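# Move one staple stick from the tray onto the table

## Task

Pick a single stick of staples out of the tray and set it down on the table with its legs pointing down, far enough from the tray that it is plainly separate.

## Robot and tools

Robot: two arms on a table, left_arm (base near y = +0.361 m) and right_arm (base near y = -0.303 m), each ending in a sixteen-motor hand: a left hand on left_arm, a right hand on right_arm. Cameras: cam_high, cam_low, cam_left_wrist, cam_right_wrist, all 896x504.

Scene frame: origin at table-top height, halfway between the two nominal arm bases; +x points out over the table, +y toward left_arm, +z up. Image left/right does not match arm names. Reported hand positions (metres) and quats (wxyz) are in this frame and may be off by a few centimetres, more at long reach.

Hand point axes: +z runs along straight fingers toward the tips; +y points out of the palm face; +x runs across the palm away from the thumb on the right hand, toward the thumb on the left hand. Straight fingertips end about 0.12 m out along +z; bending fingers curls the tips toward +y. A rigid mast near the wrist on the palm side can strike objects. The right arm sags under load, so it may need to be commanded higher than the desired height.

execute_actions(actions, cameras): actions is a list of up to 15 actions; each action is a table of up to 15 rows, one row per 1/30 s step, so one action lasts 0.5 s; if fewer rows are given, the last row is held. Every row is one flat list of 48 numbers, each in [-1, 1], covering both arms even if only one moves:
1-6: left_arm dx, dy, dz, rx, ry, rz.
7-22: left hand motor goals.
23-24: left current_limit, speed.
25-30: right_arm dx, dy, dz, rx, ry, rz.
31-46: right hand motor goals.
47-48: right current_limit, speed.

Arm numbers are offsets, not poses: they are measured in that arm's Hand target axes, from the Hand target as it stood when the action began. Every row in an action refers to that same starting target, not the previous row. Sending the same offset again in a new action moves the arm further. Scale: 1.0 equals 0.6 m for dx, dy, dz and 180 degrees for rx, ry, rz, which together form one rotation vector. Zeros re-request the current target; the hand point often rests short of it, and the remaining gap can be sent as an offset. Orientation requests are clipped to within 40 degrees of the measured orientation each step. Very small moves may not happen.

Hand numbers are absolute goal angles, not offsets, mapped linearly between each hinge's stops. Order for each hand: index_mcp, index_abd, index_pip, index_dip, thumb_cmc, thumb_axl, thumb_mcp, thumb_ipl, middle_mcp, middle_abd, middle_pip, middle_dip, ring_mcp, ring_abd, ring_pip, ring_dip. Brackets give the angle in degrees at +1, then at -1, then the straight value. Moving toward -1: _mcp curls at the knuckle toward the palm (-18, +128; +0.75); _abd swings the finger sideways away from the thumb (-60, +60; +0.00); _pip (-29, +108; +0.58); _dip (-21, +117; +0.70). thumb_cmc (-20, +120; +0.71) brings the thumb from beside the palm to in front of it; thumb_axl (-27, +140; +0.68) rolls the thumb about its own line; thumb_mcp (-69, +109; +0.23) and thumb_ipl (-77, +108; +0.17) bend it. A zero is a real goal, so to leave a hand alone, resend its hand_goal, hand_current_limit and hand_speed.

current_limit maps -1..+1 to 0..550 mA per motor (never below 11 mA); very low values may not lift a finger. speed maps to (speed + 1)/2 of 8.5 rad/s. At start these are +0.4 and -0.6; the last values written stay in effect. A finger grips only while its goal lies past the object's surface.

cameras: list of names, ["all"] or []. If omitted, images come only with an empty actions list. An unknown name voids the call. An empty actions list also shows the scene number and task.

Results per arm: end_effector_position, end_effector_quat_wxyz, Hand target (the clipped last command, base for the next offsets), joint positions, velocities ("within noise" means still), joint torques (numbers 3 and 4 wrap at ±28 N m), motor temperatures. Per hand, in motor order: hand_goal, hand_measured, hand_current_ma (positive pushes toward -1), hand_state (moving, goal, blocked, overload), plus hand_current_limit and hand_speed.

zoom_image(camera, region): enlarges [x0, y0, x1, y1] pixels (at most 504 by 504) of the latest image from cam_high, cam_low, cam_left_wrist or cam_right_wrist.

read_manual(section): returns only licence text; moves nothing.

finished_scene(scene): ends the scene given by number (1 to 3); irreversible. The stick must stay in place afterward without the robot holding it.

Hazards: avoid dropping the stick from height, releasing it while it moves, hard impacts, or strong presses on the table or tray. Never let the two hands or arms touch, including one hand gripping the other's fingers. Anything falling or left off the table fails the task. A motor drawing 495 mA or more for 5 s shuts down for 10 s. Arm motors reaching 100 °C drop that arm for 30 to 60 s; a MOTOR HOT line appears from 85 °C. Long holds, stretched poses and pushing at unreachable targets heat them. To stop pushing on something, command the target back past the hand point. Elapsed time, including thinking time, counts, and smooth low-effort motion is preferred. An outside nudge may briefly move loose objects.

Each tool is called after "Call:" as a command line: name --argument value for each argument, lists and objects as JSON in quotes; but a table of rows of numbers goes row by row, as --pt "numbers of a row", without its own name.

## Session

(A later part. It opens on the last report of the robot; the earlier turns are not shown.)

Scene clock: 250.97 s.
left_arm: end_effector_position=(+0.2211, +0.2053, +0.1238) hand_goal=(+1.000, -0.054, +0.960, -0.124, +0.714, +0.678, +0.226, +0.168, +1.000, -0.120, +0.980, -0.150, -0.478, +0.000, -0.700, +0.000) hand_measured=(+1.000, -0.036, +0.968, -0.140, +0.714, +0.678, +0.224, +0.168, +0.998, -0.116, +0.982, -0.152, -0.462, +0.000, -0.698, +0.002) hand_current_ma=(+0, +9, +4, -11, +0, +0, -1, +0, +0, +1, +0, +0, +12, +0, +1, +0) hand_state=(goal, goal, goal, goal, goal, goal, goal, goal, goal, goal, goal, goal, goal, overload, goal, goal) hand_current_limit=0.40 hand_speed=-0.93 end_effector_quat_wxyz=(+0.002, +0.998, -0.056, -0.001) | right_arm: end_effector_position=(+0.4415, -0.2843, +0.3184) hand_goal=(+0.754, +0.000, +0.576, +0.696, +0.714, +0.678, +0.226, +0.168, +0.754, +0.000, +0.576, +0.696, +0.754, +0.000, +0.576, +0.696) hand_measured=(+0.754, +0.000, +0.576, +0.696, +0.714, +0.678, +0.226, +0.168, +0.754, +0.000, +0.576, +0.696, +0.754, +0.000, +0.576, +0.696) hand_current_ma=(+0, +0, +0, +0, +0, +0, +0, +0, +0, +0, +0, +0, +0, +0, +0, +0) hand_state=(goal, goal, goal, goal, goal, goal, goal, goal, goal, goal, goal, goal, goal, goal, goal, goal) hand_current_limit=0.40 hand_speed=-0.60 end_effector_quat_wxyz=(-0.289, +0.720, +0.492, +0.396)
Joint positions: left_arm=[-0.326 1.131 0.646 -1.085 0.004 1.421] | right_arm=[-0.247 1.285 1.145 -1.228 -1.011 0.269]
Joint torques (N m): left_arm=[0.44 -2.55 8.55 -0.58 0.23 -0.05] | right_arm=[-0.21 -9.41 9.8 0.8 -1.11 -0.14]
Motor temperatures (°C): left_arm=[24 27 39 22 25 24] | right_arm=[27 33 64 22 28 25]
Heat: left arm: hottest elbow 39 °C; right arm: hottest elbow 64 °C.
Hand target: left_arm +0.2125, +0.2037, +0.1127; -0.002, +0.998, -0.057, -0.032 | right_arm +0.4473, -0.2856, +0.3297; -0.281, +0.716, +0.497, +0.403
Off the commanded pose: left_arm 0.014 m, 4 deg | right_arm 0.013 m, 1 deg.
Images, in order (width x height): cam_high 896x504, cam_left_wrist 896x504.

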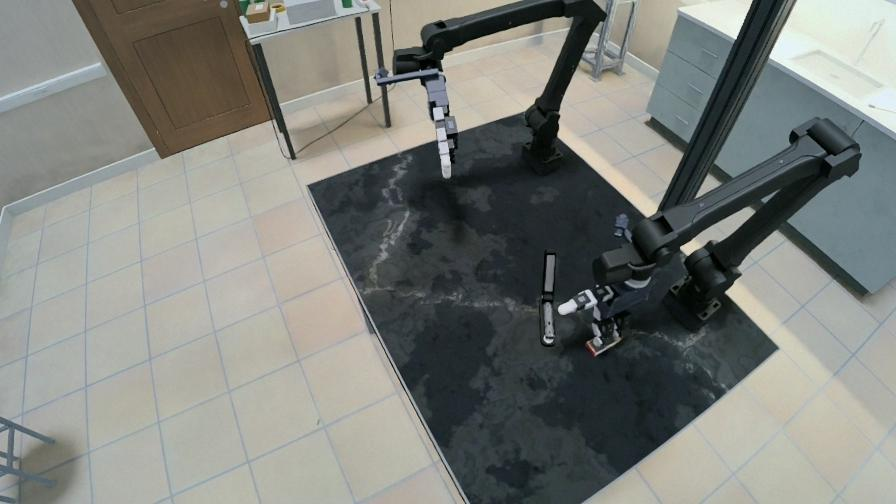

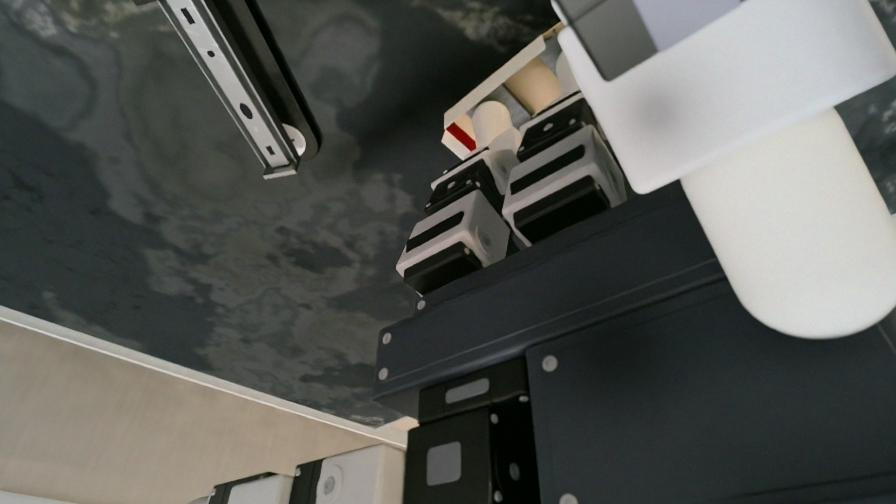

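Call:
execute_actions --actions '[[[0,0,0.0,0,0,0,1.0,-0.055,0.96,-0.125,0.714,0.678,0.226,0.168,1.0,-0.025,0.985,-0.15,-0.479,0,-0.7,0,0.4,-0.9,0,0,0,0,0,0,0.754,0,0.576,0.696,0.714,0.678,0.226,0.168,0.754,0,0.576,0.696,0.754,0,0.576,0.696,0.4,-0.6]],[[0,0,0.005,0,0,0,1.0,-0.055,0.955,-0.115,0.714,0.678,0.226,0.168,1.0,-0.03,0.96,-0.125,-0.479,0,-0.7,0,0.4,-0.93,0,0,0,0,0,0,0.754,0,0.576,0.696,0.714,0.678,0.226,0.168,0.754,0,0.576,0.696,0.754,0,0.576,0.696,0.4,-0.6]]]'

Call:
execute_actions --actions '[[[0,0,0.003,0,0,0,1.0,-0.055,0.955,-0.115,0.714,0.678,0.226,0.168,1.0,-0.1,0.955,-0.12,-0.479,0,-0.7,0,0.4,-0.94,0,0,0,0,0,0,0.754,0,0.576,0.696,0.714,0.678,0.226,0.168,0.754,0,0.576,0.696,0.754,0,0.576,0.696,0.4,-0.6]]]' --cameras '["cam_left_wrist","cam_high"]'

Call:
zoom_image --camera "cam_left_wrist" --region '[440, 0, 620, 120]'

Call:
zoom_image --camera "cam_high" --region '[580, 320, 640, 360]'

Scene clock: 275.27 s.
left_arm: end_effector_position=(+0.2211, +0.2053, +0.1237) hand_goal=(+1.000, -0.054, +0.956, -0.114, +0.714, +0.678, +0.226, +0.168, +1.000, -0.030, +0.960, -0.124, -0.478, +0.000, -0.700, +0.000) hand_measured=(+1.000, -0.036, +0.968, -0.140, +0.714, +0.678, +0.224, +0.168, +0.998, -0.028, +0.964, -0.128, -0.462, +0.000, -0.698, +0.002) hand_current_ma=(+0, +9, +7, -24, +0, +0, -1, +0, +0, +0, +1, -1, +12, +0, +1, +0) hand_state=(goal, goal, goal, blocked, goal, goal, goal, goal, goal, goal, goal, goal, goal, overload, goal, goal) hand_current_limit=0.40 hand_speed=-0.93 end_effector_quat_wxyz=(+0.002, +0.998, -0.056, -0.001) | right_arm: end_effector_position=(+0.4415, -0.2843, +0.3184) hand_goal=(+0.754, +0.000, +0.576, +0.696, +0.714, +0.678, +0.226, +0.168, +0.754, +0.000, +0.576, +0.696, +0.754, +0.000, +0.576, +0.696) hand_measured=(+0.754, +0.000, +0.576, +0.696, +0.714, +0.678, +0.226, +0.168, +0.754, +0.000, +0.576, +0.696, +0.754, +0.000, +0.576, +0.696) hand_current_ma=(+0, +0, +0, +0, +0, +0, +0, +0, +0, +0, +0, +0, +0, +0, +0, +0) hand_state=(goal, goal, goal, goal, goal, goal, goal, goal, goal, goal, goal, goal, goal, goal, goal, goal) hand_current_limit=0.40 hand_speed=-0.60 end_effector_quat_wxyz=(-0.289, +0.720, +0.492, +0.396)
Joint positions: left_arm=[-0.326 1.132 0.646 -1.085 0.004 1.421] | right_arm=[-0.247 1.285 1.145 -1.228 -1.011 0.269]
Joint torques (N m): left_arm=[0.56 -1.85 7.98 -0.16 0.22 -0.05] | right_arm=[-0.15 -9.35 9.78 0.79 -1.11 -0.14]
Motor temperatures (°C): left_arm=[24 27 39 22 25 24] | right_arm=[27 33 64 22 29 25]
Heat: left arm: hottest elbow 39 °C; right arm: hottest elbow 64 °C.
Hand target: left_arm +0.2124, +0.2037, +0.1097; -0.002, +0.998, -0.057, -0.032 | right_arm +0.4473, -0.2856, +0.3297; -0.281, +0.716, +0.497, +0.403
Off the commanded pose: left_arm 0.017 m, 4 deg | right_arm 0.013 m, 1 deg.

Scene clock: 275.97 s.
left_arm: end_effector_position=(+0.2211, +0.2053, +0.1235) hand_goal=(+1.000, -0.054, +0.956, -0.114, +0.714, +0.678, +0.226, +0.168, +1.000, -0.100, +0.956, -0.120, -0.478, +0.000, -0.700, +0.000) hand_measured=(+1.000, -0.036, +0.968, -0.140, +0.714, +0.678, +0.224, +0.168, +0.998, -0.096, +0.958, -0.122, -0.462, +0.000, -0.698, +0.002) hand_current_ma=(+0, +9, +7, -24, +0, +0, -1, +0, +0, +1, +0, +0, +12, +0, +1, +0) hand_state=(goal, goal, goal, blocked, goal, goal, goal, goal, goal, goal, goal, goal, goal, overload, goal, goal) hand_current_limit=0.40 hand_speed=-0.94 end_effector_quat_wxyz=(+0.002, +0.998, -0.056, -0.001) | right_arm: end_effector_position=(+0.4415, -0.2843, +0.3184) hand_goal=(+0.754, +0.000, +0.576, +0.696, +0.714, +0.678, +0.226, +0.168, +0.754, +0.000, +0.576, +0.696, +0.754, +0.000, +0.576, +0.696) hand_measured=(+0.754, +0.000, +0.576, +0.696, +0.714, +0.678, +0.226, +0.168, +0.754, +0.000, +0.576, +0.696, +0.754, +0.000, +0.576, +0.696) hand_current_ma=(+0, +0, +0, +0, +0, +0, +0, +0, +0, +0, +0, +0, +0, +0, +0, +0) hand_state=(goal, goal, goal, goal, goal, goal, goal, goal, goal, goal, goal, goal, goal, goal, goal, goal) hand_current_limit=0.40 hand_speed=-0.60 end_effector_quat_wxyz=(-0.289, +0.720, +0.492, +0.396)
Joint positions: left_arm=[-0.326 1.132 0.646 -1.085 0.004 1.421] | right_arm=[-0.247 1.285 1.145 -1.228 -1.011 0.269]
Joint torques (N m): left_arm=[0.5 -1.96 7.65 -0.05 0.22 -0.06] | right_arm=[-0.15 -9.41 9.81 0.8 -1.11 -0.14]
Motor temperatures (°C): left_arm=[24 26 39 22 25 24] | right_arm=[27 33 64 22 29 25]
Heat: left arm: hottest elbow 39 °C; right arm: hottest elbow 64 °C.
Hand target: left_arm +0.2122, +0.2038, +0.1080; -0.002, +0.998, -0.057, -0.032 | right_arm +0.4473, -0.2856, +0.3297; -0.281, +0.716, +0.497, +0.403
Off the commanded pose: left_arm 0.018 m, 4 deg | right_arm 0.013 m, 1 deg.
Images, in order (width x height): cam_high 896x504, cam_left_wrist 896x504.

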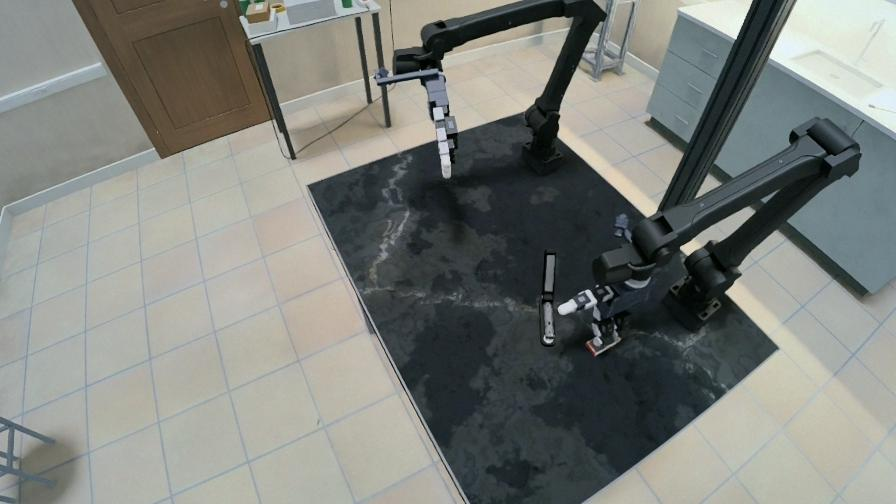

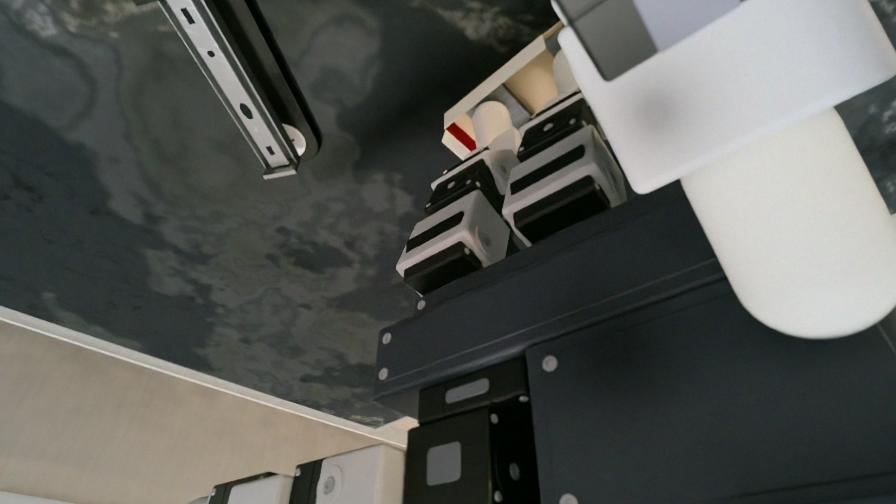

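Scaled by 2.800 from the camera's 896x504 image, which has a finer 1280x720 frame.

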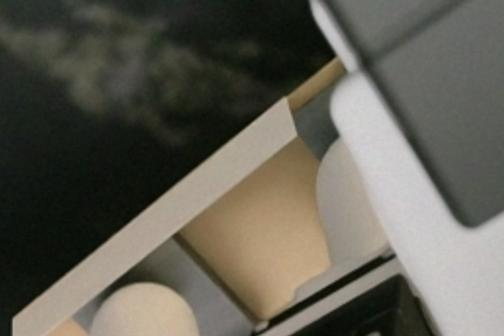

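Scaled by 8.400 from the camera's 896x504 image, which has a finer 1280x720 frame.

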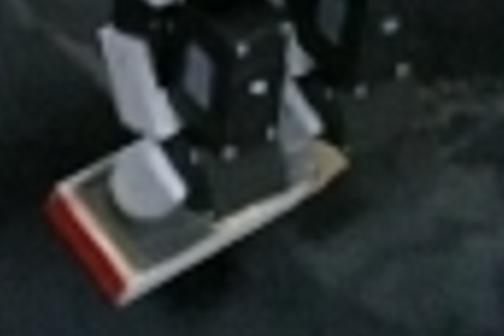

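Call:
execute_actions --actions '[[[0,0,0.003,0,0,0,1.0,-0.055,0.955,-0.115,0.714,0.678,0.226,0.168,1.0,-0.14,0.945,-0.105,-0.479,0,-0.7,0,0.4,-0.93,0,0,0,0,0,0,0.754,0,0.576,0.696,0.714,0.678,0.226,0.168,0.754,0,0.576,0.696,0.754,0,0.576,0.696,0.4,-0.6]],[[0,0,0.002,0,0,0,1.0,-0.055,0.955,-0.115,0.714,0.678,0.226,0.168,1.0,-0.19,0.925,-0.075,-0.479,0,-0.7,0,0.4,-0.93,0,0,0,0,0,0,0.754,0,0.576,0.696,0.714,0.678,0.226,0.168,0.754,0,0.576,0.696,0.754,0,0.576,0.696,0.4,-0.6]]]' --cameras '["cam_left_wrist","cam_high","cam_low"]'

Call:
zoom_image --camera "cam_left_wrist" --region '[440, 0, 620, 120]'

Call:
zoom_image --camera "cam_high" --region '[580, 320, 640, 360]'

Call:
zoom_image --camera "cam_low" --region '[550, 220, 600, 260]'

Scene clock: 285.20 s.
left_arm: end_effector_position=(+0.2219, +0.2051, +0.1234) hand_goal=(+1.000, -0.054, +0.956, -0.114, +0.714, +0.678, +0.226, +0.168, +1.000, -0.190, +0.926, -0.074, -0.478, +0.000, -0.700, +0.000) hand_measured=(+1.000, -0.046, +0.970, -0.140, +0.714, +0.678, +0.224, +0.168, +0.998, -0.176, +0.928, -0.082, -0.462, +0.000, -0.698, +0.002) hand_current_ma=(+0, +2, +9, -24, +0, +0, -1, +0, +0, +6, +1, -3, +12, +0, +1, +0) hand_state=(goal, goal, goal, blocked, goal, goal, goal, goal, goal, goal, goal, goal, goal, overload, goal, goal) hand_current_limit=0.40 hand_speed=-0.93 end_effector_quat_wxyz=(+0.002, +0.998, -0.056, +0.000) | right_arm: end_effector_position=(+0.4415, -0.2843, +0.3184) hand_goal=(+0.754, +0.000, +0.576, +0.696, +0.714, +0.678, +0.226, +0.168, +0.754, +0.000, +0.576, +0.696, +0.754, +0.000, +0.576, +0.696) hand_measured=(+0.754, +0.000, +0.576, +0.696, +0.714, +0.678, +0.226, +0.168, +0.754, +0.000, +0.576, +0.696, +0.754, +0.000, +0.576, +0.696) hand_current_ma=(+0, +0, +0, +0, +0, +0, +0, +0, +0, +0, +0, +0, +0, +0, +0, +0) hand_state=(goal, goal, goal, goal, goal, goal, goal, goal, goal, goal, goal, goal, goal, goal, goal, goal) hand_current_limit=0.40 hand_speed=-0.60 end_effector_quat_wxyz=(-0.289, +0.720, +0.492, +0.396)
Joint positions: left_arm=[-0.326 1.133 0.646 -1.082 0.004 1.421] | right_arm=[-0.247 1.285 1.145 -1.228 -1.011 0.269]
Joint torques (N m): left_arm=[0.67 -1.49 7.3 0.28 0.23 -0.05] | right_arm=[-0.21 -9.41 9.78 0.79 -1.12 -0.14]
Motor temperatures (°C): left_arm=[24 26 39 22 25 24] | right_arm=[27 33 64 22 29 25]
Heat: left arm: hottest elbow 39 °C; right arm: hottest elbow 64 °C.
Hand target: left_arm +0.2121, +0.2038, +0.1050; -0.002, +0.998, -0.057, -0.032 | right_arm +0.4473, -0.2856, +0.3297; -0.281, +0.716, +0.497, +0.403
Off the commanded pose: left_arm 0.021 m, 4 deg | right_arm 0.013 m, 1 deg.
Images, in order (width x height): cam_high 896x504, cam_low 896x504, cam_left_wrist 896x504.

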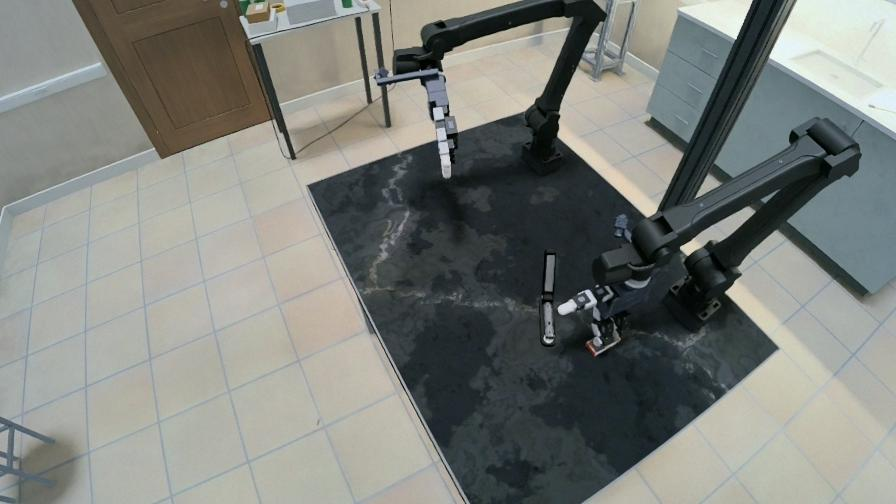

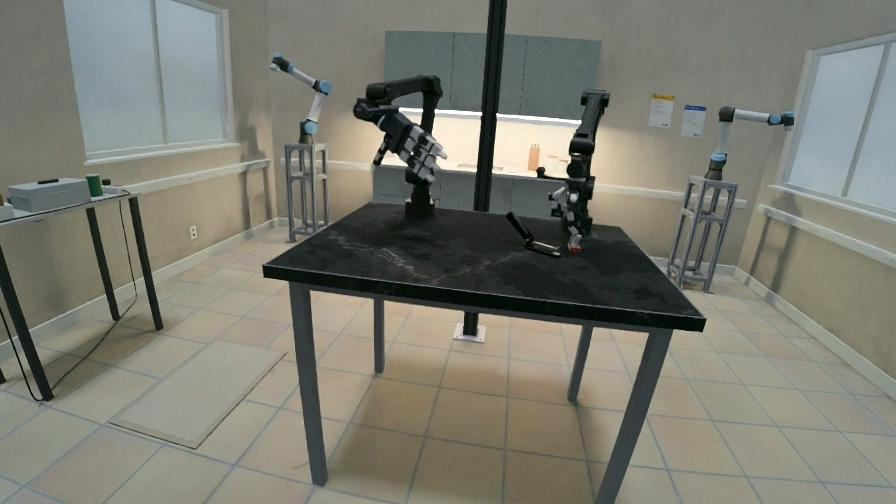

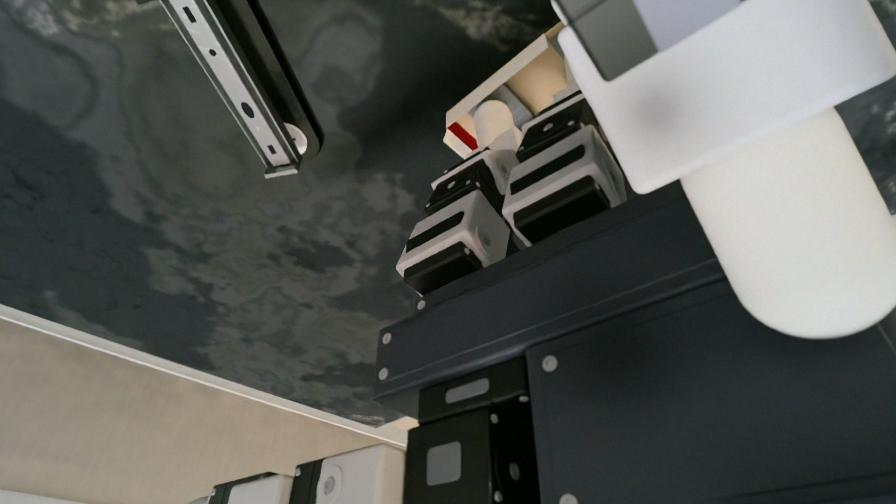

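Scaled by 2.800 from the camera's 896x504 image, which has a finer 1280x720 frame.

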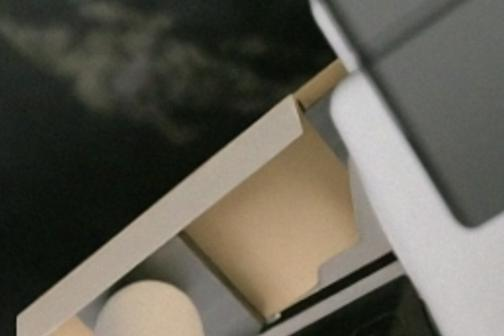

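Scaled by 8.400 from the camera's 896x504 image, which has a finer 1280x720 frame.

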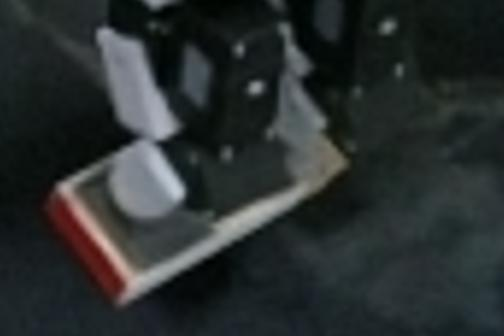

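Scaled by 10.080 from the camera's 896x504 image, which has a finer 1280x720 frame.

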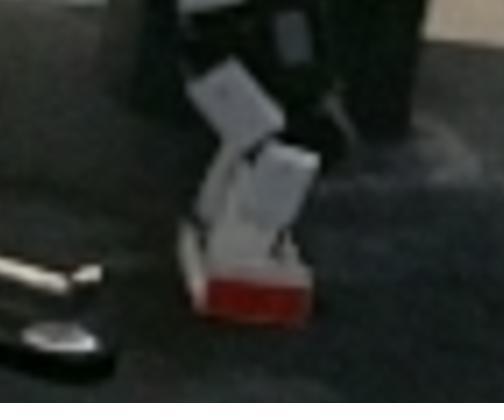

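Call:
execute_actions --actions '[[[0,0,0,0,0,0,1.0,-0.055,0.955,-0.115,0.714,0.678,0.226,0.168,1.0,-0.16,0.99,-0.15,-0.479,0,-0.7,0,0.4,-0.9,0,0,0,0,0,0,0.754,0,0.576,0.696,0.714,0.678,0.226,0.168,0.754,0,0.576,0.696,0.754,0,0.576,0.696,0.4,-0.6]],[[0,0,0,0,0,0,1.0,-0.055,0.95,-0.1,0.714,0.678,0.226,0.168,1.0,-0.095,0.985,-0.14,-0.479,0,-0.7,0,0.4,-0.9,0,0,0,0,0,0,0.754,0,0.576,0.696,0.714,0.678,0.226,0.168,0.754,0,0.576,0.696,0.754,0,0.576,0.696,0.4,-0.6]],[[0,0,0.0,0,0,0,1.0,-0.055,0.94,-0.08,0.714,0.678,0.226,0.168,1.0,-0.1,0.93,-0.06,-0.479,0,-0.7,0,0.4,-0.93,0,0,0,0,0,0,0.754,0,0.576,0.696,0.714,0.678,0.226,0.168,0.754,0,0.576,0.696,0.754,0,0.576,0.696,0.4,-0.6]]]' --cameras '["cam_left_wrist"]'

Call:
zoom_image --camera "cam_left_wrist" --region '[440, 0, 620, 120]'

Scene clock: 297.60 s.
left_arm: end_effector_position=(+0.2223, +0.2047, +0.1239) hand_goal=(+1.000, -0.054, +0.940, -0.080, +0.714, +0.678, +0.226, +0.168, +1.000, -0.100, +0.930, -0.060, -0.478, +0.000, -0.700, +0.000) hand_measured=(+1.000, -0.050, +0.966, -0.122, +0.714, +0.678, +0.224, +0.168, +1.000, -0.102, +0.942, -0.082, -0.462, +0.000, -0.698, +0.002) hand_current_ma=(+0, +1, +22, -50, +0, +0, -1, +0, +0, +0, +5, -17, +12, +0, +1, +0) hand_state=(goal, goal, blocked, blocked, goal, goal, goal, goal, goal, goal, goal, blocked, goal, overload, goal, goal) hand_current_limit=0.40 hand_speed=-0.93 end_effector_quat_wxyz=(+0.003, +0.998, -0.056, +0.001) | right_arm: end_effector_position=(+0.4415, -0.2843, +0.3184) hand_goal=(+0.754, +0.000, +0.576, +0.696, +0.714, +0.678, +0.226, +0.168, +0.754, +0.000, +0.576, +0.696, +0.754, +0.000, +0.576, +0.696) hand_measured=(+0.754, +0.000, +0.576, +0.696, +0.714, +0.678, +0.226, +0.168, +0.754, +0.000, +0.576, +0.696, +0.754, +0.000, +0.576, +0.696) hand_current_ma=(+0, +0, +0, +0, +0, +0, +0, +0, +0, +0, +0, +0, +0, +0, +0, +0) hand_state=(goal, goal, goal, goal, goal, goal, goal, goal, goal, goal, goal, goal, goal, goal, goal, goal) hand_current_limit=0.40 hand_speed=-0.60 end_effector_quat_wxyz=(-0.289, +0.720, +0.492, +0.396)
Joint positions: left_arm=[-0.326 1.133 0.647 -1.082 0.006 1.421] | right_arm=[-0.247 1.285 1.145 -1.228 -1.011 0.269]
Joint torques (N m): left_arm=[0.38 -1.61 7.19 0.21 0.15 -0.06] | right_arm=[-0.15 -9.41 9.8 0.77 -1.11 -0.14]
Motor temperatures (°C): left_arm=[24 26 38 22 25 24] | right_arm=[27 33 64 22 29 25]
Heat: left arm: hottest elbow 38 °C; right arm: hottest elbow 64 °C.
Hand target: left_arm +0.2121, +0.2038, +0.1050; -0.002, +0.998, -0.057, -0.032 | right_arm +0.4473, -0.2856, +0.3297; -0.281, +0.716, +0.497, +0.403
Off the commanded pose: left_arm 0.022 m, 4 deg | right_arm 0.013 m, 1 deg.
Images, in order (width x height): cam_left_wrist 896x504.

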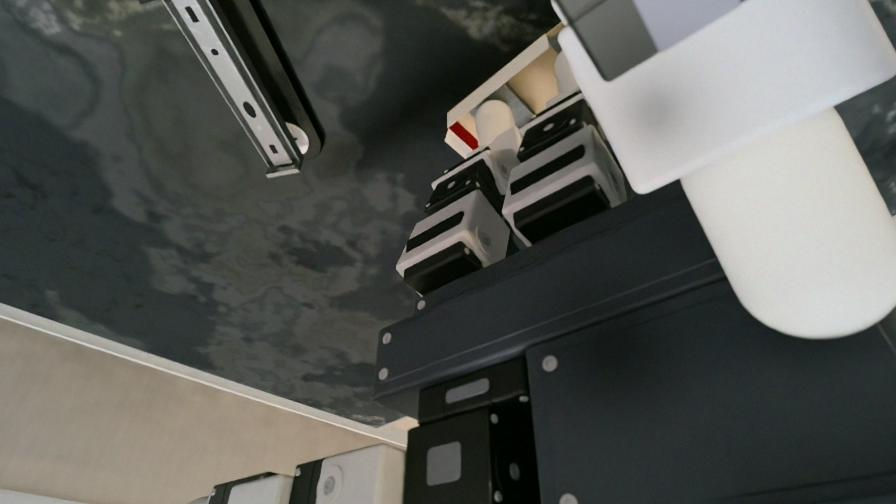

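Scaled by 2.800 from the camera's 896x504 image, which has a finer 1280x720 frame.

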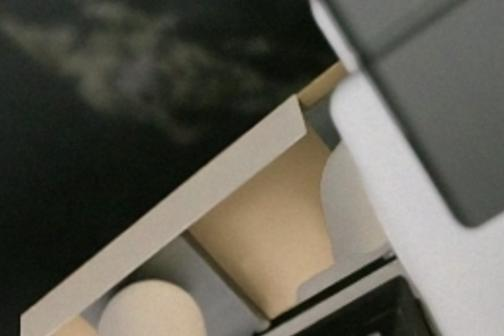

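Call:
execute_actions --actions '[[[0,0,0.004,0,0,0,1.0,-0.055,0.93,-0.06,0.714,0.678,0.226,0.168,1.0,-0.13,0.91,-0.02,-0.479,0,-0.7,0,0.4,-0.94,0,0,0,0,0,0,0.754,0,0.576,0.696,0.714,0.678,0.226,0.168,0.754,0,0.576,0.696,0.754,0,0.576,0.696,0.4,-0.6]],[[0,0,0.004,0,0,0,1.0,-0.055,0.92,-0.05,0.714,0.678,0.226,0.168,1.0,-0.18,0.90,0.0,-0.479,0,-0.7,0,0.4,-0.94,0,0,0,0,0,0,0.754,0,0.576,0.696,0.714,0.678,0.226,0.168,0.754,0,0.576,0.696,0.754,0,0.576,0.696,0.4,-0.6]]]' --cameras '["cam_left_wrist","cam_high"]'

Call:
zoom_image --camera "cam_left_wrist" --region '[440, 0, 620, 120]'

Call:
zoom_image --camera "cam_high" --region '[580, 320, 640, 360]'

Scene clock: 304.63 s.
left_arm: end_effector_position=(+0.2244, +0.2040, +0.1246) hand_goal=(+1.000, -0.054, +0.920, -0.050, +0.714, +0.678, +0.226, +0.168, +1.000, -0.180, +0.900, +0.000, -0.478, +0.000, -0.700, +0.000) hand_measured=(+1.000, -0.080, +0.944, -0.076, +0.714, +0.678, +0.224, +0.168, +1.000, -0.140, +0.918, -0.032, -0.462, +0.000, -0.698, +0.002) hand_current_ma=(+0, -17, +21, -24, +0, +0, -1, +0, +0, +38, +13, -33, +12, +0, +1, +0) hand_state=(goal, blocked, blocked, blocked, goal, goal, goal, goal, goal, blocked, goal, blocked, goal, overload, goal, goal) hand_current_limit=0.40 hand_speed=-0.94 end_effector_quat_wxyz=(+0.004, +0.998, -0.056, +0.004) | right_arm: end_effector_position=(+0.4415, -0.2843, +0.3184) hand_goal=(+0.754, +0.000, +0.576, +0.696, +0.714, +0.678, +0.226, +0.168, +0.754, +0.000, +0.576, +0.696, +0.754, +0.000, +0.576, +0.696) hand_measured=(+0.754, +0.000, +0.576, +0.696, +0.714, +0.678, +0.226, +0.168, +0.754, +0.000, +0.576, +0.696, +0.754, +0.000, +0.576, +0.696) hand_current_ma=(+0, +0, +0, +0, +0, +0, +0, +0, +0, +0, +0, +0, +0, +0, +0, +0) hand_state=(goal, goal, goal, goal, goal, goal, goal, goal, goal, goal, goal, goal, goal, goal, goal, goal) hand_current_limit=0.40 hand_speed=-0.60 end_effector_quat_wxyz=(-0.289, +0.720, +0.492, +0.396)
Joint positions: left_arm=[-0.326 1.134 0.648 -1.075 0.007 1.421] | right_arm=[-0.247 1.285 1.145 -1.228 -1.011 0.269]
Joint torques (N m): left_arm=[0.67 -0.79 6.35 0.57 0.13 -0.03] | right_arm=[-0.15 -9.41 9.8 0.79 -1.11 -0.14]
Motor temperatures (°C): left_arm=[24 26 39 22 25 24] | right_arm=[27 33 65 22 29 25]
Heat: left arm: hottest elbow 39 °C; right arm: hottest elbow 65 °C.
Hand target: left_arm +0.2118, +0.2038, +0.1001; -0.002, +0.998, -0.057, -0.032 | right_arm +0.4473, -0.2856, +0.3297; -0.281, +0.716, +0.497, +0.403
Off the commanded pose: left_arm 0.027 m, 4 deg | right_arm 0.013 m, 1 deg.
Images, in order (width x height): cam_high 896x504, cam_left_wrist 896x504.

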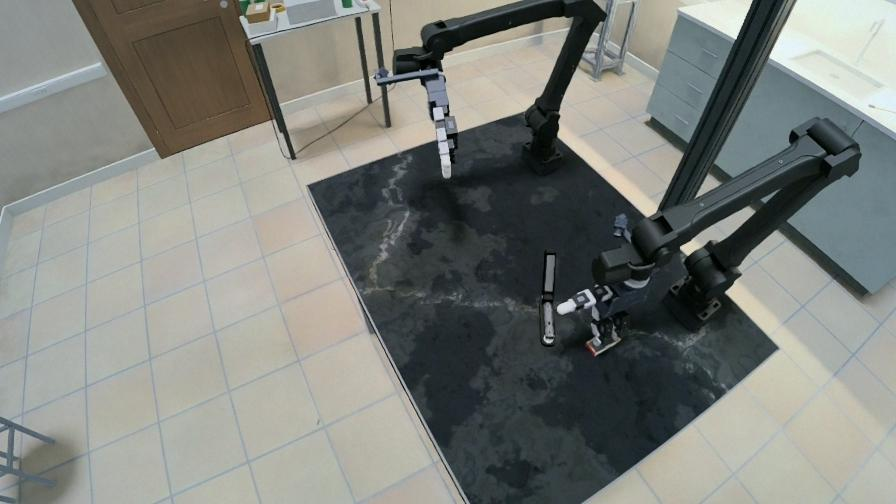

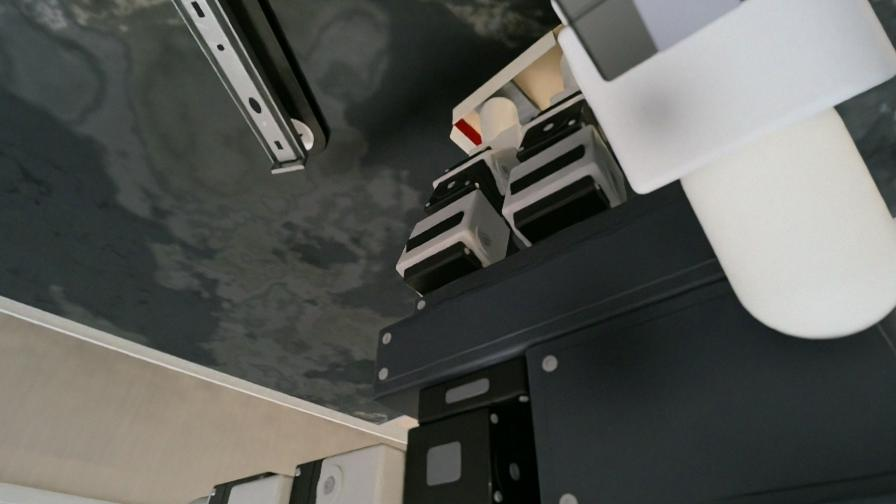

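Scaled by 2.800 from the camera's 896x504 image, which has a finer 1280x720 frame.

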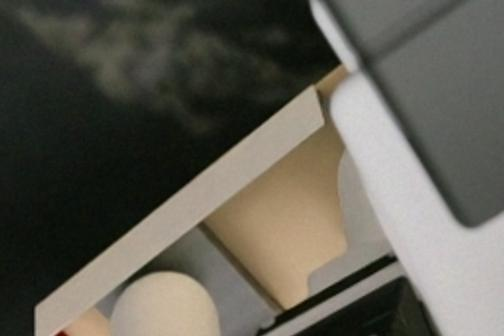

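Scaled by 8.400 from the camera's 896x504 image, which has a finer 1280x720 frame.

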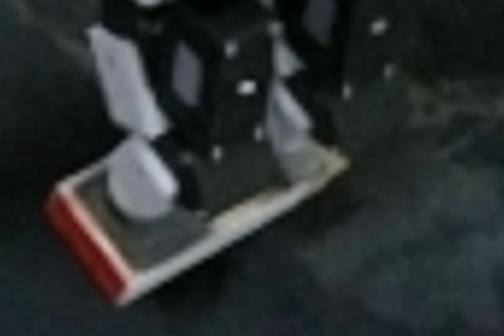

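Call:
execute_actions --actions '[[[-0.004,0,0.0,0,-0.004,0,1.0,-0.055,0.92,-0.05,0.714,0.678,0.226,0.168,1.0,-0.23,0.885,0.02,-0.479,0,-0.7,0,0.4,-0.93,0,0,0,0,0,0,0.754,0,0.576,0.696,0.714,0.678,0.226,0.168,0.754,0,0.576,0.696,0.754,0,0.576,0.696,0.4,-0.6]],[[-0.004,0,0.0,0,-0.004,0,1.0,-0.055,0.92,-0.05,0.714,0.678,0.226,0.168,1.0,-0.28,0.86,0.06,-0.479,0,-0.7,0,0.4,-0.93,0,0,0,0,0,0,0.754,0,0.576,0.696,0.714,0.678,0.226,0.168,0.754,0,0.576,0.696,0.754,0,0.576,0.696,0.4,-0.6]]]' --cameras '["cam_left_wrist","cam_high"]'

Call:
zoom_image --camera "cam_left_wrist" --region '[440, 0, 620, 120]'

Call:
zoom_image --camera "cam_high" --region '[580, 320, 640, 360]'

Scene clock: 312.67 s.
left_arm: end_effector_position=(+0.2248, +0.2039, +0.1244) hand_goal=(+1.000, -0.054, +0.920, -0.050, +0.714, +0.678, +0.226, +0.168, +1.000, -0.280, +0.860, +0.060, -0.478, +0.000, -0.700, +0.000) hand_measured=(+1.000, -0.080, +0.942, -0.074, +0.714, +0.678, +0.224, +0.168, +0.998, -0.274, +0.862, +0.058, -0.462, +0.000, -0.698, +0.002) hand_current_ma=(+0, -17, +18, -21, +0, +0, -1, +0, +0, +1, +0, +0, +12, +0, +1, +0) hand_state=(goal, blocked, blocked, blocked, goal, goal, goal, goal, goal, goal, goal, goal, goal, overload, goal, goal) hand_current_limit=0.40 hand_speed=-0.93 end_effector_quat_wxyz=(+0.004, +0.998, -0.056, +0.004) | right_arm: end_effector_position=(+0.4415, -0.2843, +0.3184) hand_goal=(+0.754, +0.000, +0.576, +0.696, +0.714, +0.678, +0.226, +0.168, +0.754, +0.000, +0.576, +0.696, +0.754, +0.000, +0.576, +0.696) hand_measured=(+0.754, +0.000, +0.576, +0.696, +0.714, +0.678, +0.226, +0.168, +0.754, +0.000, +0.576, +0.696, +0.754, +0.000, +0.576, +0.696) hand_current_ma=(+0, +0, +0, +0, +0, +0, +0, +0, +0, +0, +0, +0, +0, +0, +0, +0) hand_state=(goal, goal, goal, goal, goal, goal, goal, goal, goal, goal, goal, goal, goal, goal, goal, goal) hand_current_limit=0.40 hand_speed=-0.60 end_effector_quat_wxyz=(-0.289, +0.720, +0.492, +0.396)
Joint positions: left_arm=[-0.326 1.136 0.649 -1.075 0.007 1.421] | right_arm=[-0.247 1.285 1.145 -1.228 -1.011 0.269]
Joint torques (N m): left_arm=[0.38 -1.14 6.6 -0.57 0.26 -0.05] | right_arm=[-0.15 -9.41 9.8 0.77 -1.11 -0.14]
Motor temperatures (°C): left_arm=[24 26 39 22 25 24] | right_arm=[27 33 65 22 29 25]
Heat: left arm: hottest elbow 39 °C; right arm: hottest elbow 65 °C.
Hand target: left_arm +0.2071, +0.2043, +0.1005; -0.003, +0.997, -0.057, -0.044 | right_arm +0.4473, -0.2856, +0.3297; -0.281, +0.716, +0.497, +0.403
Off the commanded pose: left_arm 0.030 m, 6 deg | right_arm 0.013 m, 1 deg.
Images, in order (width x height): cam_high 896x504, cam_left_wrist 896x504.

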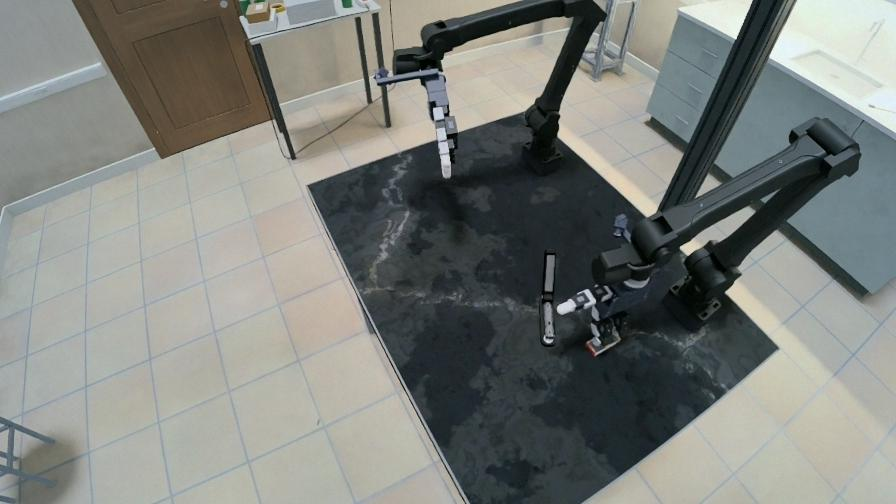

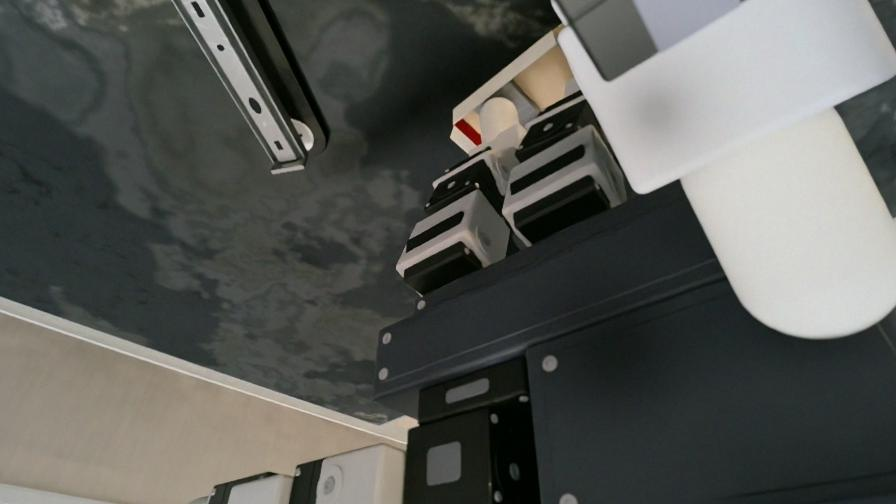

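Scaled by 2.800 from the camera's 896x504 image, which has a finer 1280x720 frame.

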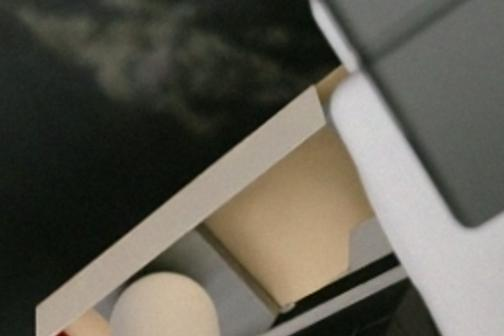

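Scaled by 8.400 from the camera's 896x504 image, which has a finer 1280x720 frame.

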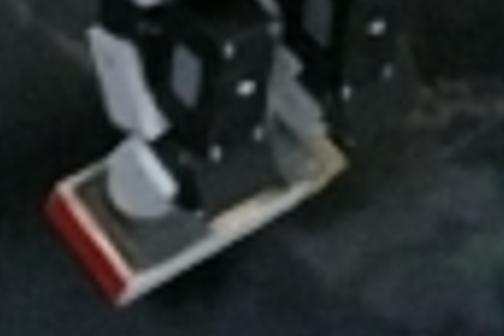

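Call:
zoom_image --camera "cam_high" --region '[600, 325, 630, 350]'

Call:
zoom_image --camera "cam_left_wrist" --region '[530, 10, 590, 70]'

Scaled by 16.800 from the camera's 896x504 image, which has a finer 1280x720 frame.

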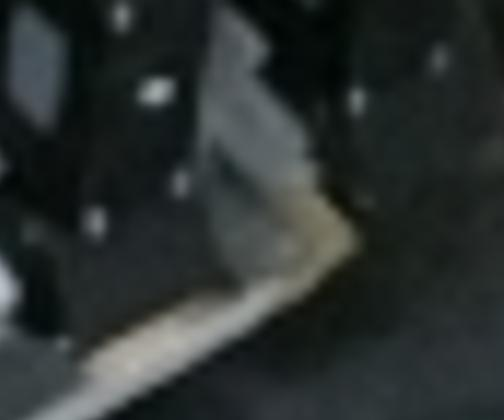

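Scaled by 8.400 from the camera's 896x504 image, which has a finer 1280x720 frame.

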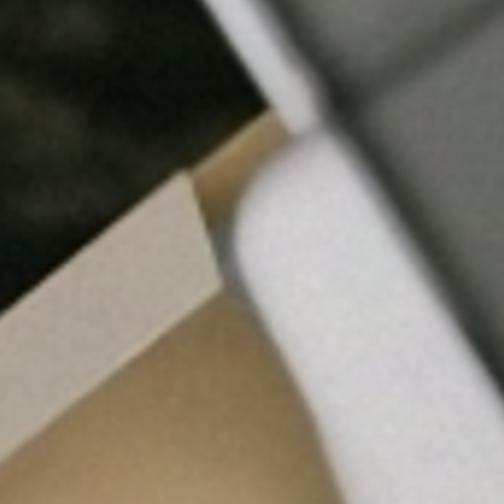

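Call:
execute_actions --actions '[[[0,0,0,0,0,0,1.0,-0.06,0.92,-0.05,0.714,0.678,0.226,0.168,1.0,-0.26,0.98,-0.15,-0.479,0,-0.7,0,0.4,-0.8,0,0,0,0,0,0,0.754,0,0.576,0.696,0.714,0.678,0.226,0.168,0.754,0,0.576,0.696,0.754,0,0.576,0.696,0.4,-0.6]],[[0,0,0.005,0,0,0,1.0,-0.06,0.91,-0.04,0.714,0.678,0.226,0.168,1.0,-0.12,0.98,-0.15,-0.479,0,-0.7,0,0.4,-0.8,0,0,0,0,0,0,0.754,0,0.576,0.696,0.714,0.678,0.226,0.168,0.754,0,0.576,0.696,0.754,0,0.576,0.696,0.4,-0.6]],[[0,0,0.005,0,0,0,1.0,-0.06,0.90,-0.02,0.714,0.678,0.226,0.168,1.0,-0.12,0.93,-0.06,-0.479,0,-0.7,0,0.4,-0.8,0,0,0,0,0,0,0.754,0,0.576,0.696,0.714,0.678,0.226,0.168,0.754,0,0.576,0.696,0.754,0,0.576,0.696,0.4,-0.6]],[[0,0,0.003,0,0,0,1.0,-0.06,0.90,-0.02,0.714,0.678,0.226,0.168,1.0,-0.125,0.86,0.06,-0.479,0,-0.7,0,0.4,-0.9,0,0,0,0,0,0,0.754,0,0.576,0.696,0.714,0.678,0.226,0.168,0.754,0,0.576,0.696,0.754,0,0.576,0.696,0.4,-0.6]]]' --cameras '["cam_left_wrist"]'

Call:
zoom_image --camera "cam_left_wrist" --region '[440, 0, 620, 120]'

Scene clock: 339.90 s.
left_arm: end_effector_position=(+0.2259, +0.2030, +0.1256) hand_goal=(+1.000, -0.060, +0.900, -0.020, +0.714, +0.678, +0.226, +0.168, +1.000, -0.124, +0.860, +0.060, -0.478, +0.000, -0.700, +0.000) hand_measured=(+1.000, -0.080, +0.928, -0.032, +0.714, +0.678, +0.224, +0.168, +1.000, -0.124, +0.884, +0.006, -0.462, +0.000, -0.698, +0.002) hand_current_ma=(+0, -12, +27, -7, +0, +0, -1, +0, +0, +0, +21, -80, +12, +0, +1, +0) hand_state=(goal, goal, blocked, goal, goal, goal, goal, goal, goal, goal, blocked, blocked, goal, overload, goal, goal) hand_current_limit=0.40 hand_speed=-0.90 end_effector_quat_wxyz=(+0.006, +0.998, -0.056, +0.005) | right_arm: end_effector_position=(+0.4415, -0.2843, +0.3184) hand_goal=(+0.754, +0.000, +0.576, +0.696, +0.714, +0.678, +0.226, +0.168, +0.754, +0.000, +0.576, +0.696, +0.754, +0.000, +0.576, +0.696) hand_measured=(+0.754, +0.000, +0.576, +0.696, +0.714, +0.678, +0.226, +0.168, +0.754, +0.000, +0.576, +0.696, +0.754, +0.000, +0.576, +0.696) hand_current_ma=(+0, +0, +0, +0, +0, +0, +0, +0, +0, +0, +0, +0, +0, +0, +0, +0) hand_state=(goal, goal, goal, goal, goal, goal, goal, goal, goal, goal, goal, goal, goal, goal, goal, goal) hand_current_limit=0.40 hand_speed=-0.60 end_effector_quat_wxyz=(-0.289, +0.720, +0.492, +0.396)
Joint positions: left_arm=[-0.326 1.137 0.652 -1.075 0.01 1.421] | right_arm=[-0.247 1.285 1.145 -1.228 -1.011 0.269]
Joint torques (N m): left_arm=[0.56 -0.5 5.14 0.32 0.14 -0.05] | right_arm=[-0.21 -9.41 9.77 0.79 -1.11 -0.14]
Motor temperatures (°C): left_arm=[24 26 38 22 25 24] | right_arm=[27 33 65 22 29 25]
Heat: left arm: hottest elbow 38 °C; right arm: hottest elbow 65 °C.
Hand target: left_arm +0.2064, +0.2044, +0.0927; -0.003, +0.997, -0.057, -0.044 | right_arm +0.4473, -0.2856, +0.3297; -0.281, +0.716, +0.497, +0.403
Off the commanded pose: left_arm 0.038 m, 6 deg | right_arm 0.013 m, 1 deg.
Images, in order (width x height): cam_left_wrist 896x504.

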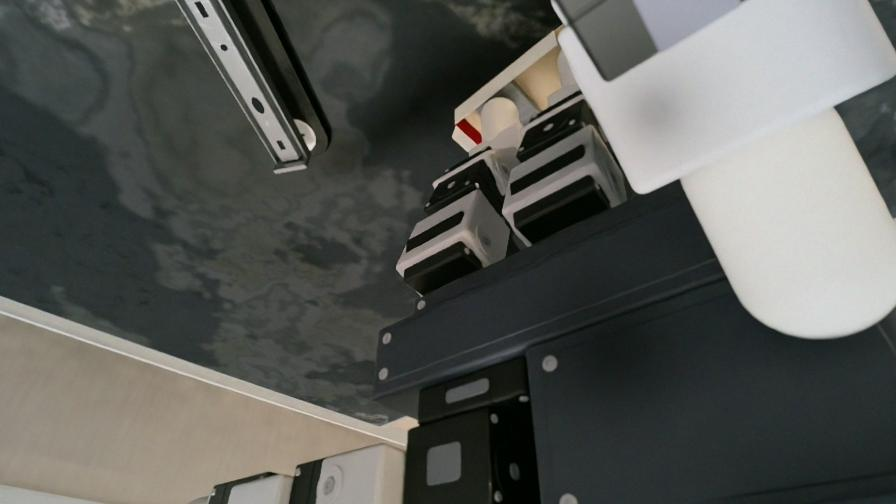

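Scaled by 2.800 from the camera's 896x504 image, which has a finer 1280x720 frame.

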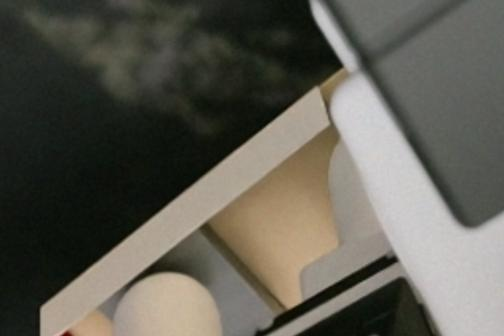

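Call:
execute_actions --actions '[[[0,0,0.003,0,0,0,1.0,-0.06,0.89,-0.01,0.714,0.678,0.226,0.168,1.0,-0.19,0.85,0.08,-0.479,0,-0.7,0,0.4,-0.94,0,0,0,0,0,0,0.754,0,0.576,0.696,0.714,0.678,0.226,0.168,0.754,0,0.576,0.696,0.754,0,0.576,0.696,0.4,-0.6]],[[0,0,0.002,0,0,0,1.0,-0.06,0.89,-0.01,0.714,0.678,0.226,0.168,1.0,-0.25,0.84,0.1,-0.479,0,-0.7,0,0.4,-0.94,0,0,0,0,0,0,0.754,0,0.576,0.696,0.714,0.678,0.226,0.168,0.754,0,0.576,0.696,0.754,0,0.576,0.696,0.4,-0.6]]]' --cameras '["cam_left_wrist","cam_high"]'

Call:
zoom_image --camera "cam_left_wrist" --region '[440, 0, 620, 120]'

Call:
zoom_image --camera "cam_high" --region '[580, 320, 640, 360]'

Scene clock: 348.73 s.
left_arm: end_effector_position=(+0.2293, +0.2021, +0.1257) hand_goal=(+1.000, -0.060, +0.890, -0.010, +0.714, +0.678, +0.226, +0.168, +1.000, -0.250, +0.840, +0.100, -0.478, +0.000, -0.700, +0.000) hand_measured=(+1.000, -0.080, +0.916, -0.014, +0.714, +0.678, +0.224, +0.168, +1.000, -0.208, +0.870, +0.058, -0.462, +0.000, -0.698, +0.002) hand_current_ma=(+0, -12, +22, -1, +0, +0, -1, +0, +0, +42, +29, -50, +12, +0, +1, +0) hand_state=(goal, blocked, blocked, goal, goal, goal, goal, goal, goal, blocked, blocked, blocked, goal, overload, goal, goal) hand_current_limit=0.40 hand_speed=-0.94 end_effector_quat_wxyz=(+0.007, +0.998, -0.056, +0.010) | right_arm: end_effector_position=(+0.4415, -0.2843, +0.3184) hand_goal=(+0.754, +0.000, +0.576, +0.696, +0.714, +0.678, +0.226, +0.168, +0.754, +0.000, +0.576, +0.696, +0.754, +0.000, +0.576, +0.696) hand_measured=(+0.754, +0.000, +0.576, +0.696, +0.714, +0.678, +0.226, +0.168, +0.754, +0.000, +0.576, +0.696, +0.754, +0.000, +0.576, +0.696) hand_current_ma=(+0, +0, +0, +0, +0, +0, +0, +0, +0, +0, +0, +0, +0, +0, +0, +0) hand_state=(goal, goal, goal, goal, goal, goal, goal, goal, goal, goal, goal, goal, goal, goal, goal, goal) hand_current_limit=0.40 hand_speed=-0.60 end_effector_quat_wxyz=(-0.289, +0.720, +0.492, +0.396)
Joint positions: left_arm=[-0.326 1.14 0.654 -1.062 0.01 1.421] | right_arm=[-0.247 1.285 1.145 -1.228 -1.011 0.269]
Joint torques (N m): left_arm=[0.5 -0.5 4.66 0.17 0.15 -0.03] | right_arm=[-0.21 -9.47 9.8 0.79 -1.12 -0.14]
Motor temperatures (°C): left_arm=[24 26 38 22 25 24] | right_arm=[27 33 65 22 29 25]
Heat: left arm: hottest elbow 38 °C; right arm: hottest elbow 65 °C.
Hand target: left_arm +0.2061, +0.2044, +0.0898; -0.003, +0.997, -0.057, -0.044 | right_arm +0.4473, -0.2856, +0.3297; -0.281, +0.716, +0.497, +0.403
Off the commanded pose: left_arm 0.043 m, 6 deg | right_arm 0.013 m, 1 deg.
Images, in order (width x height): cam_high 896x504, cam_left_wrist 896x504.

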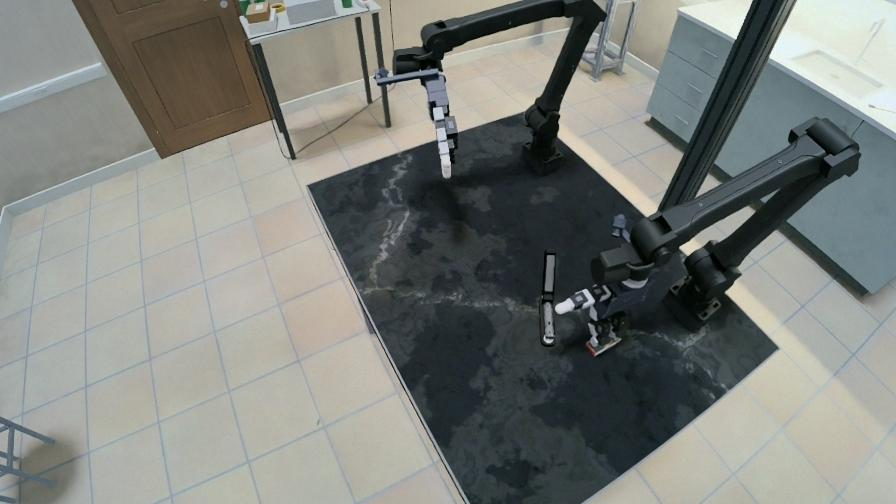

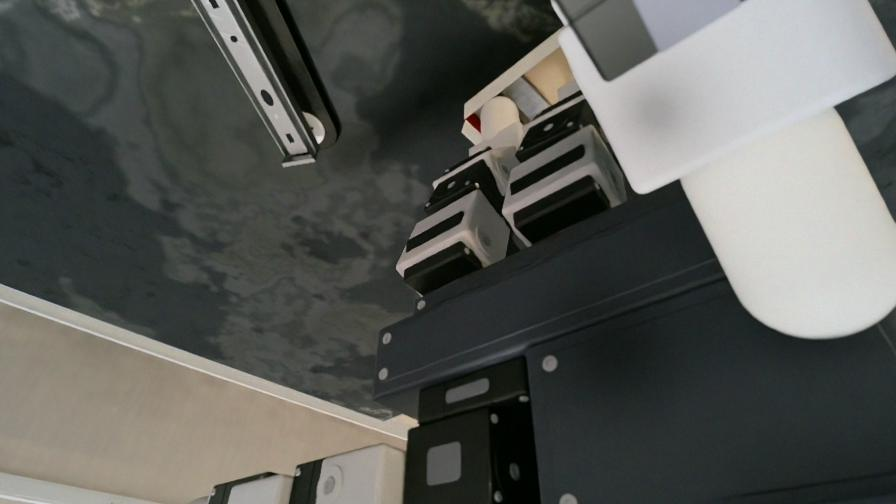

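Scaled by 2.800 from the camera's 896x504 image, which has a finer 1280x720 frame.

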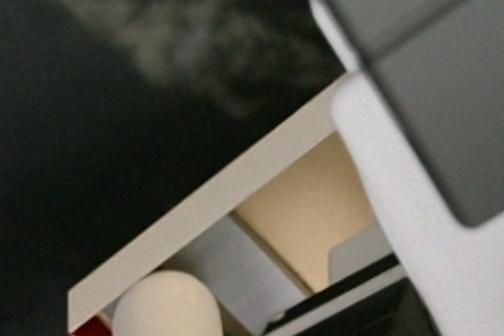

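Scaled by 8.400 from the camera's 896x504 image, which has a finer 1280x720 frame.

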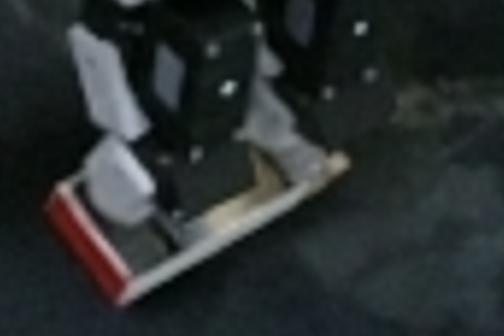

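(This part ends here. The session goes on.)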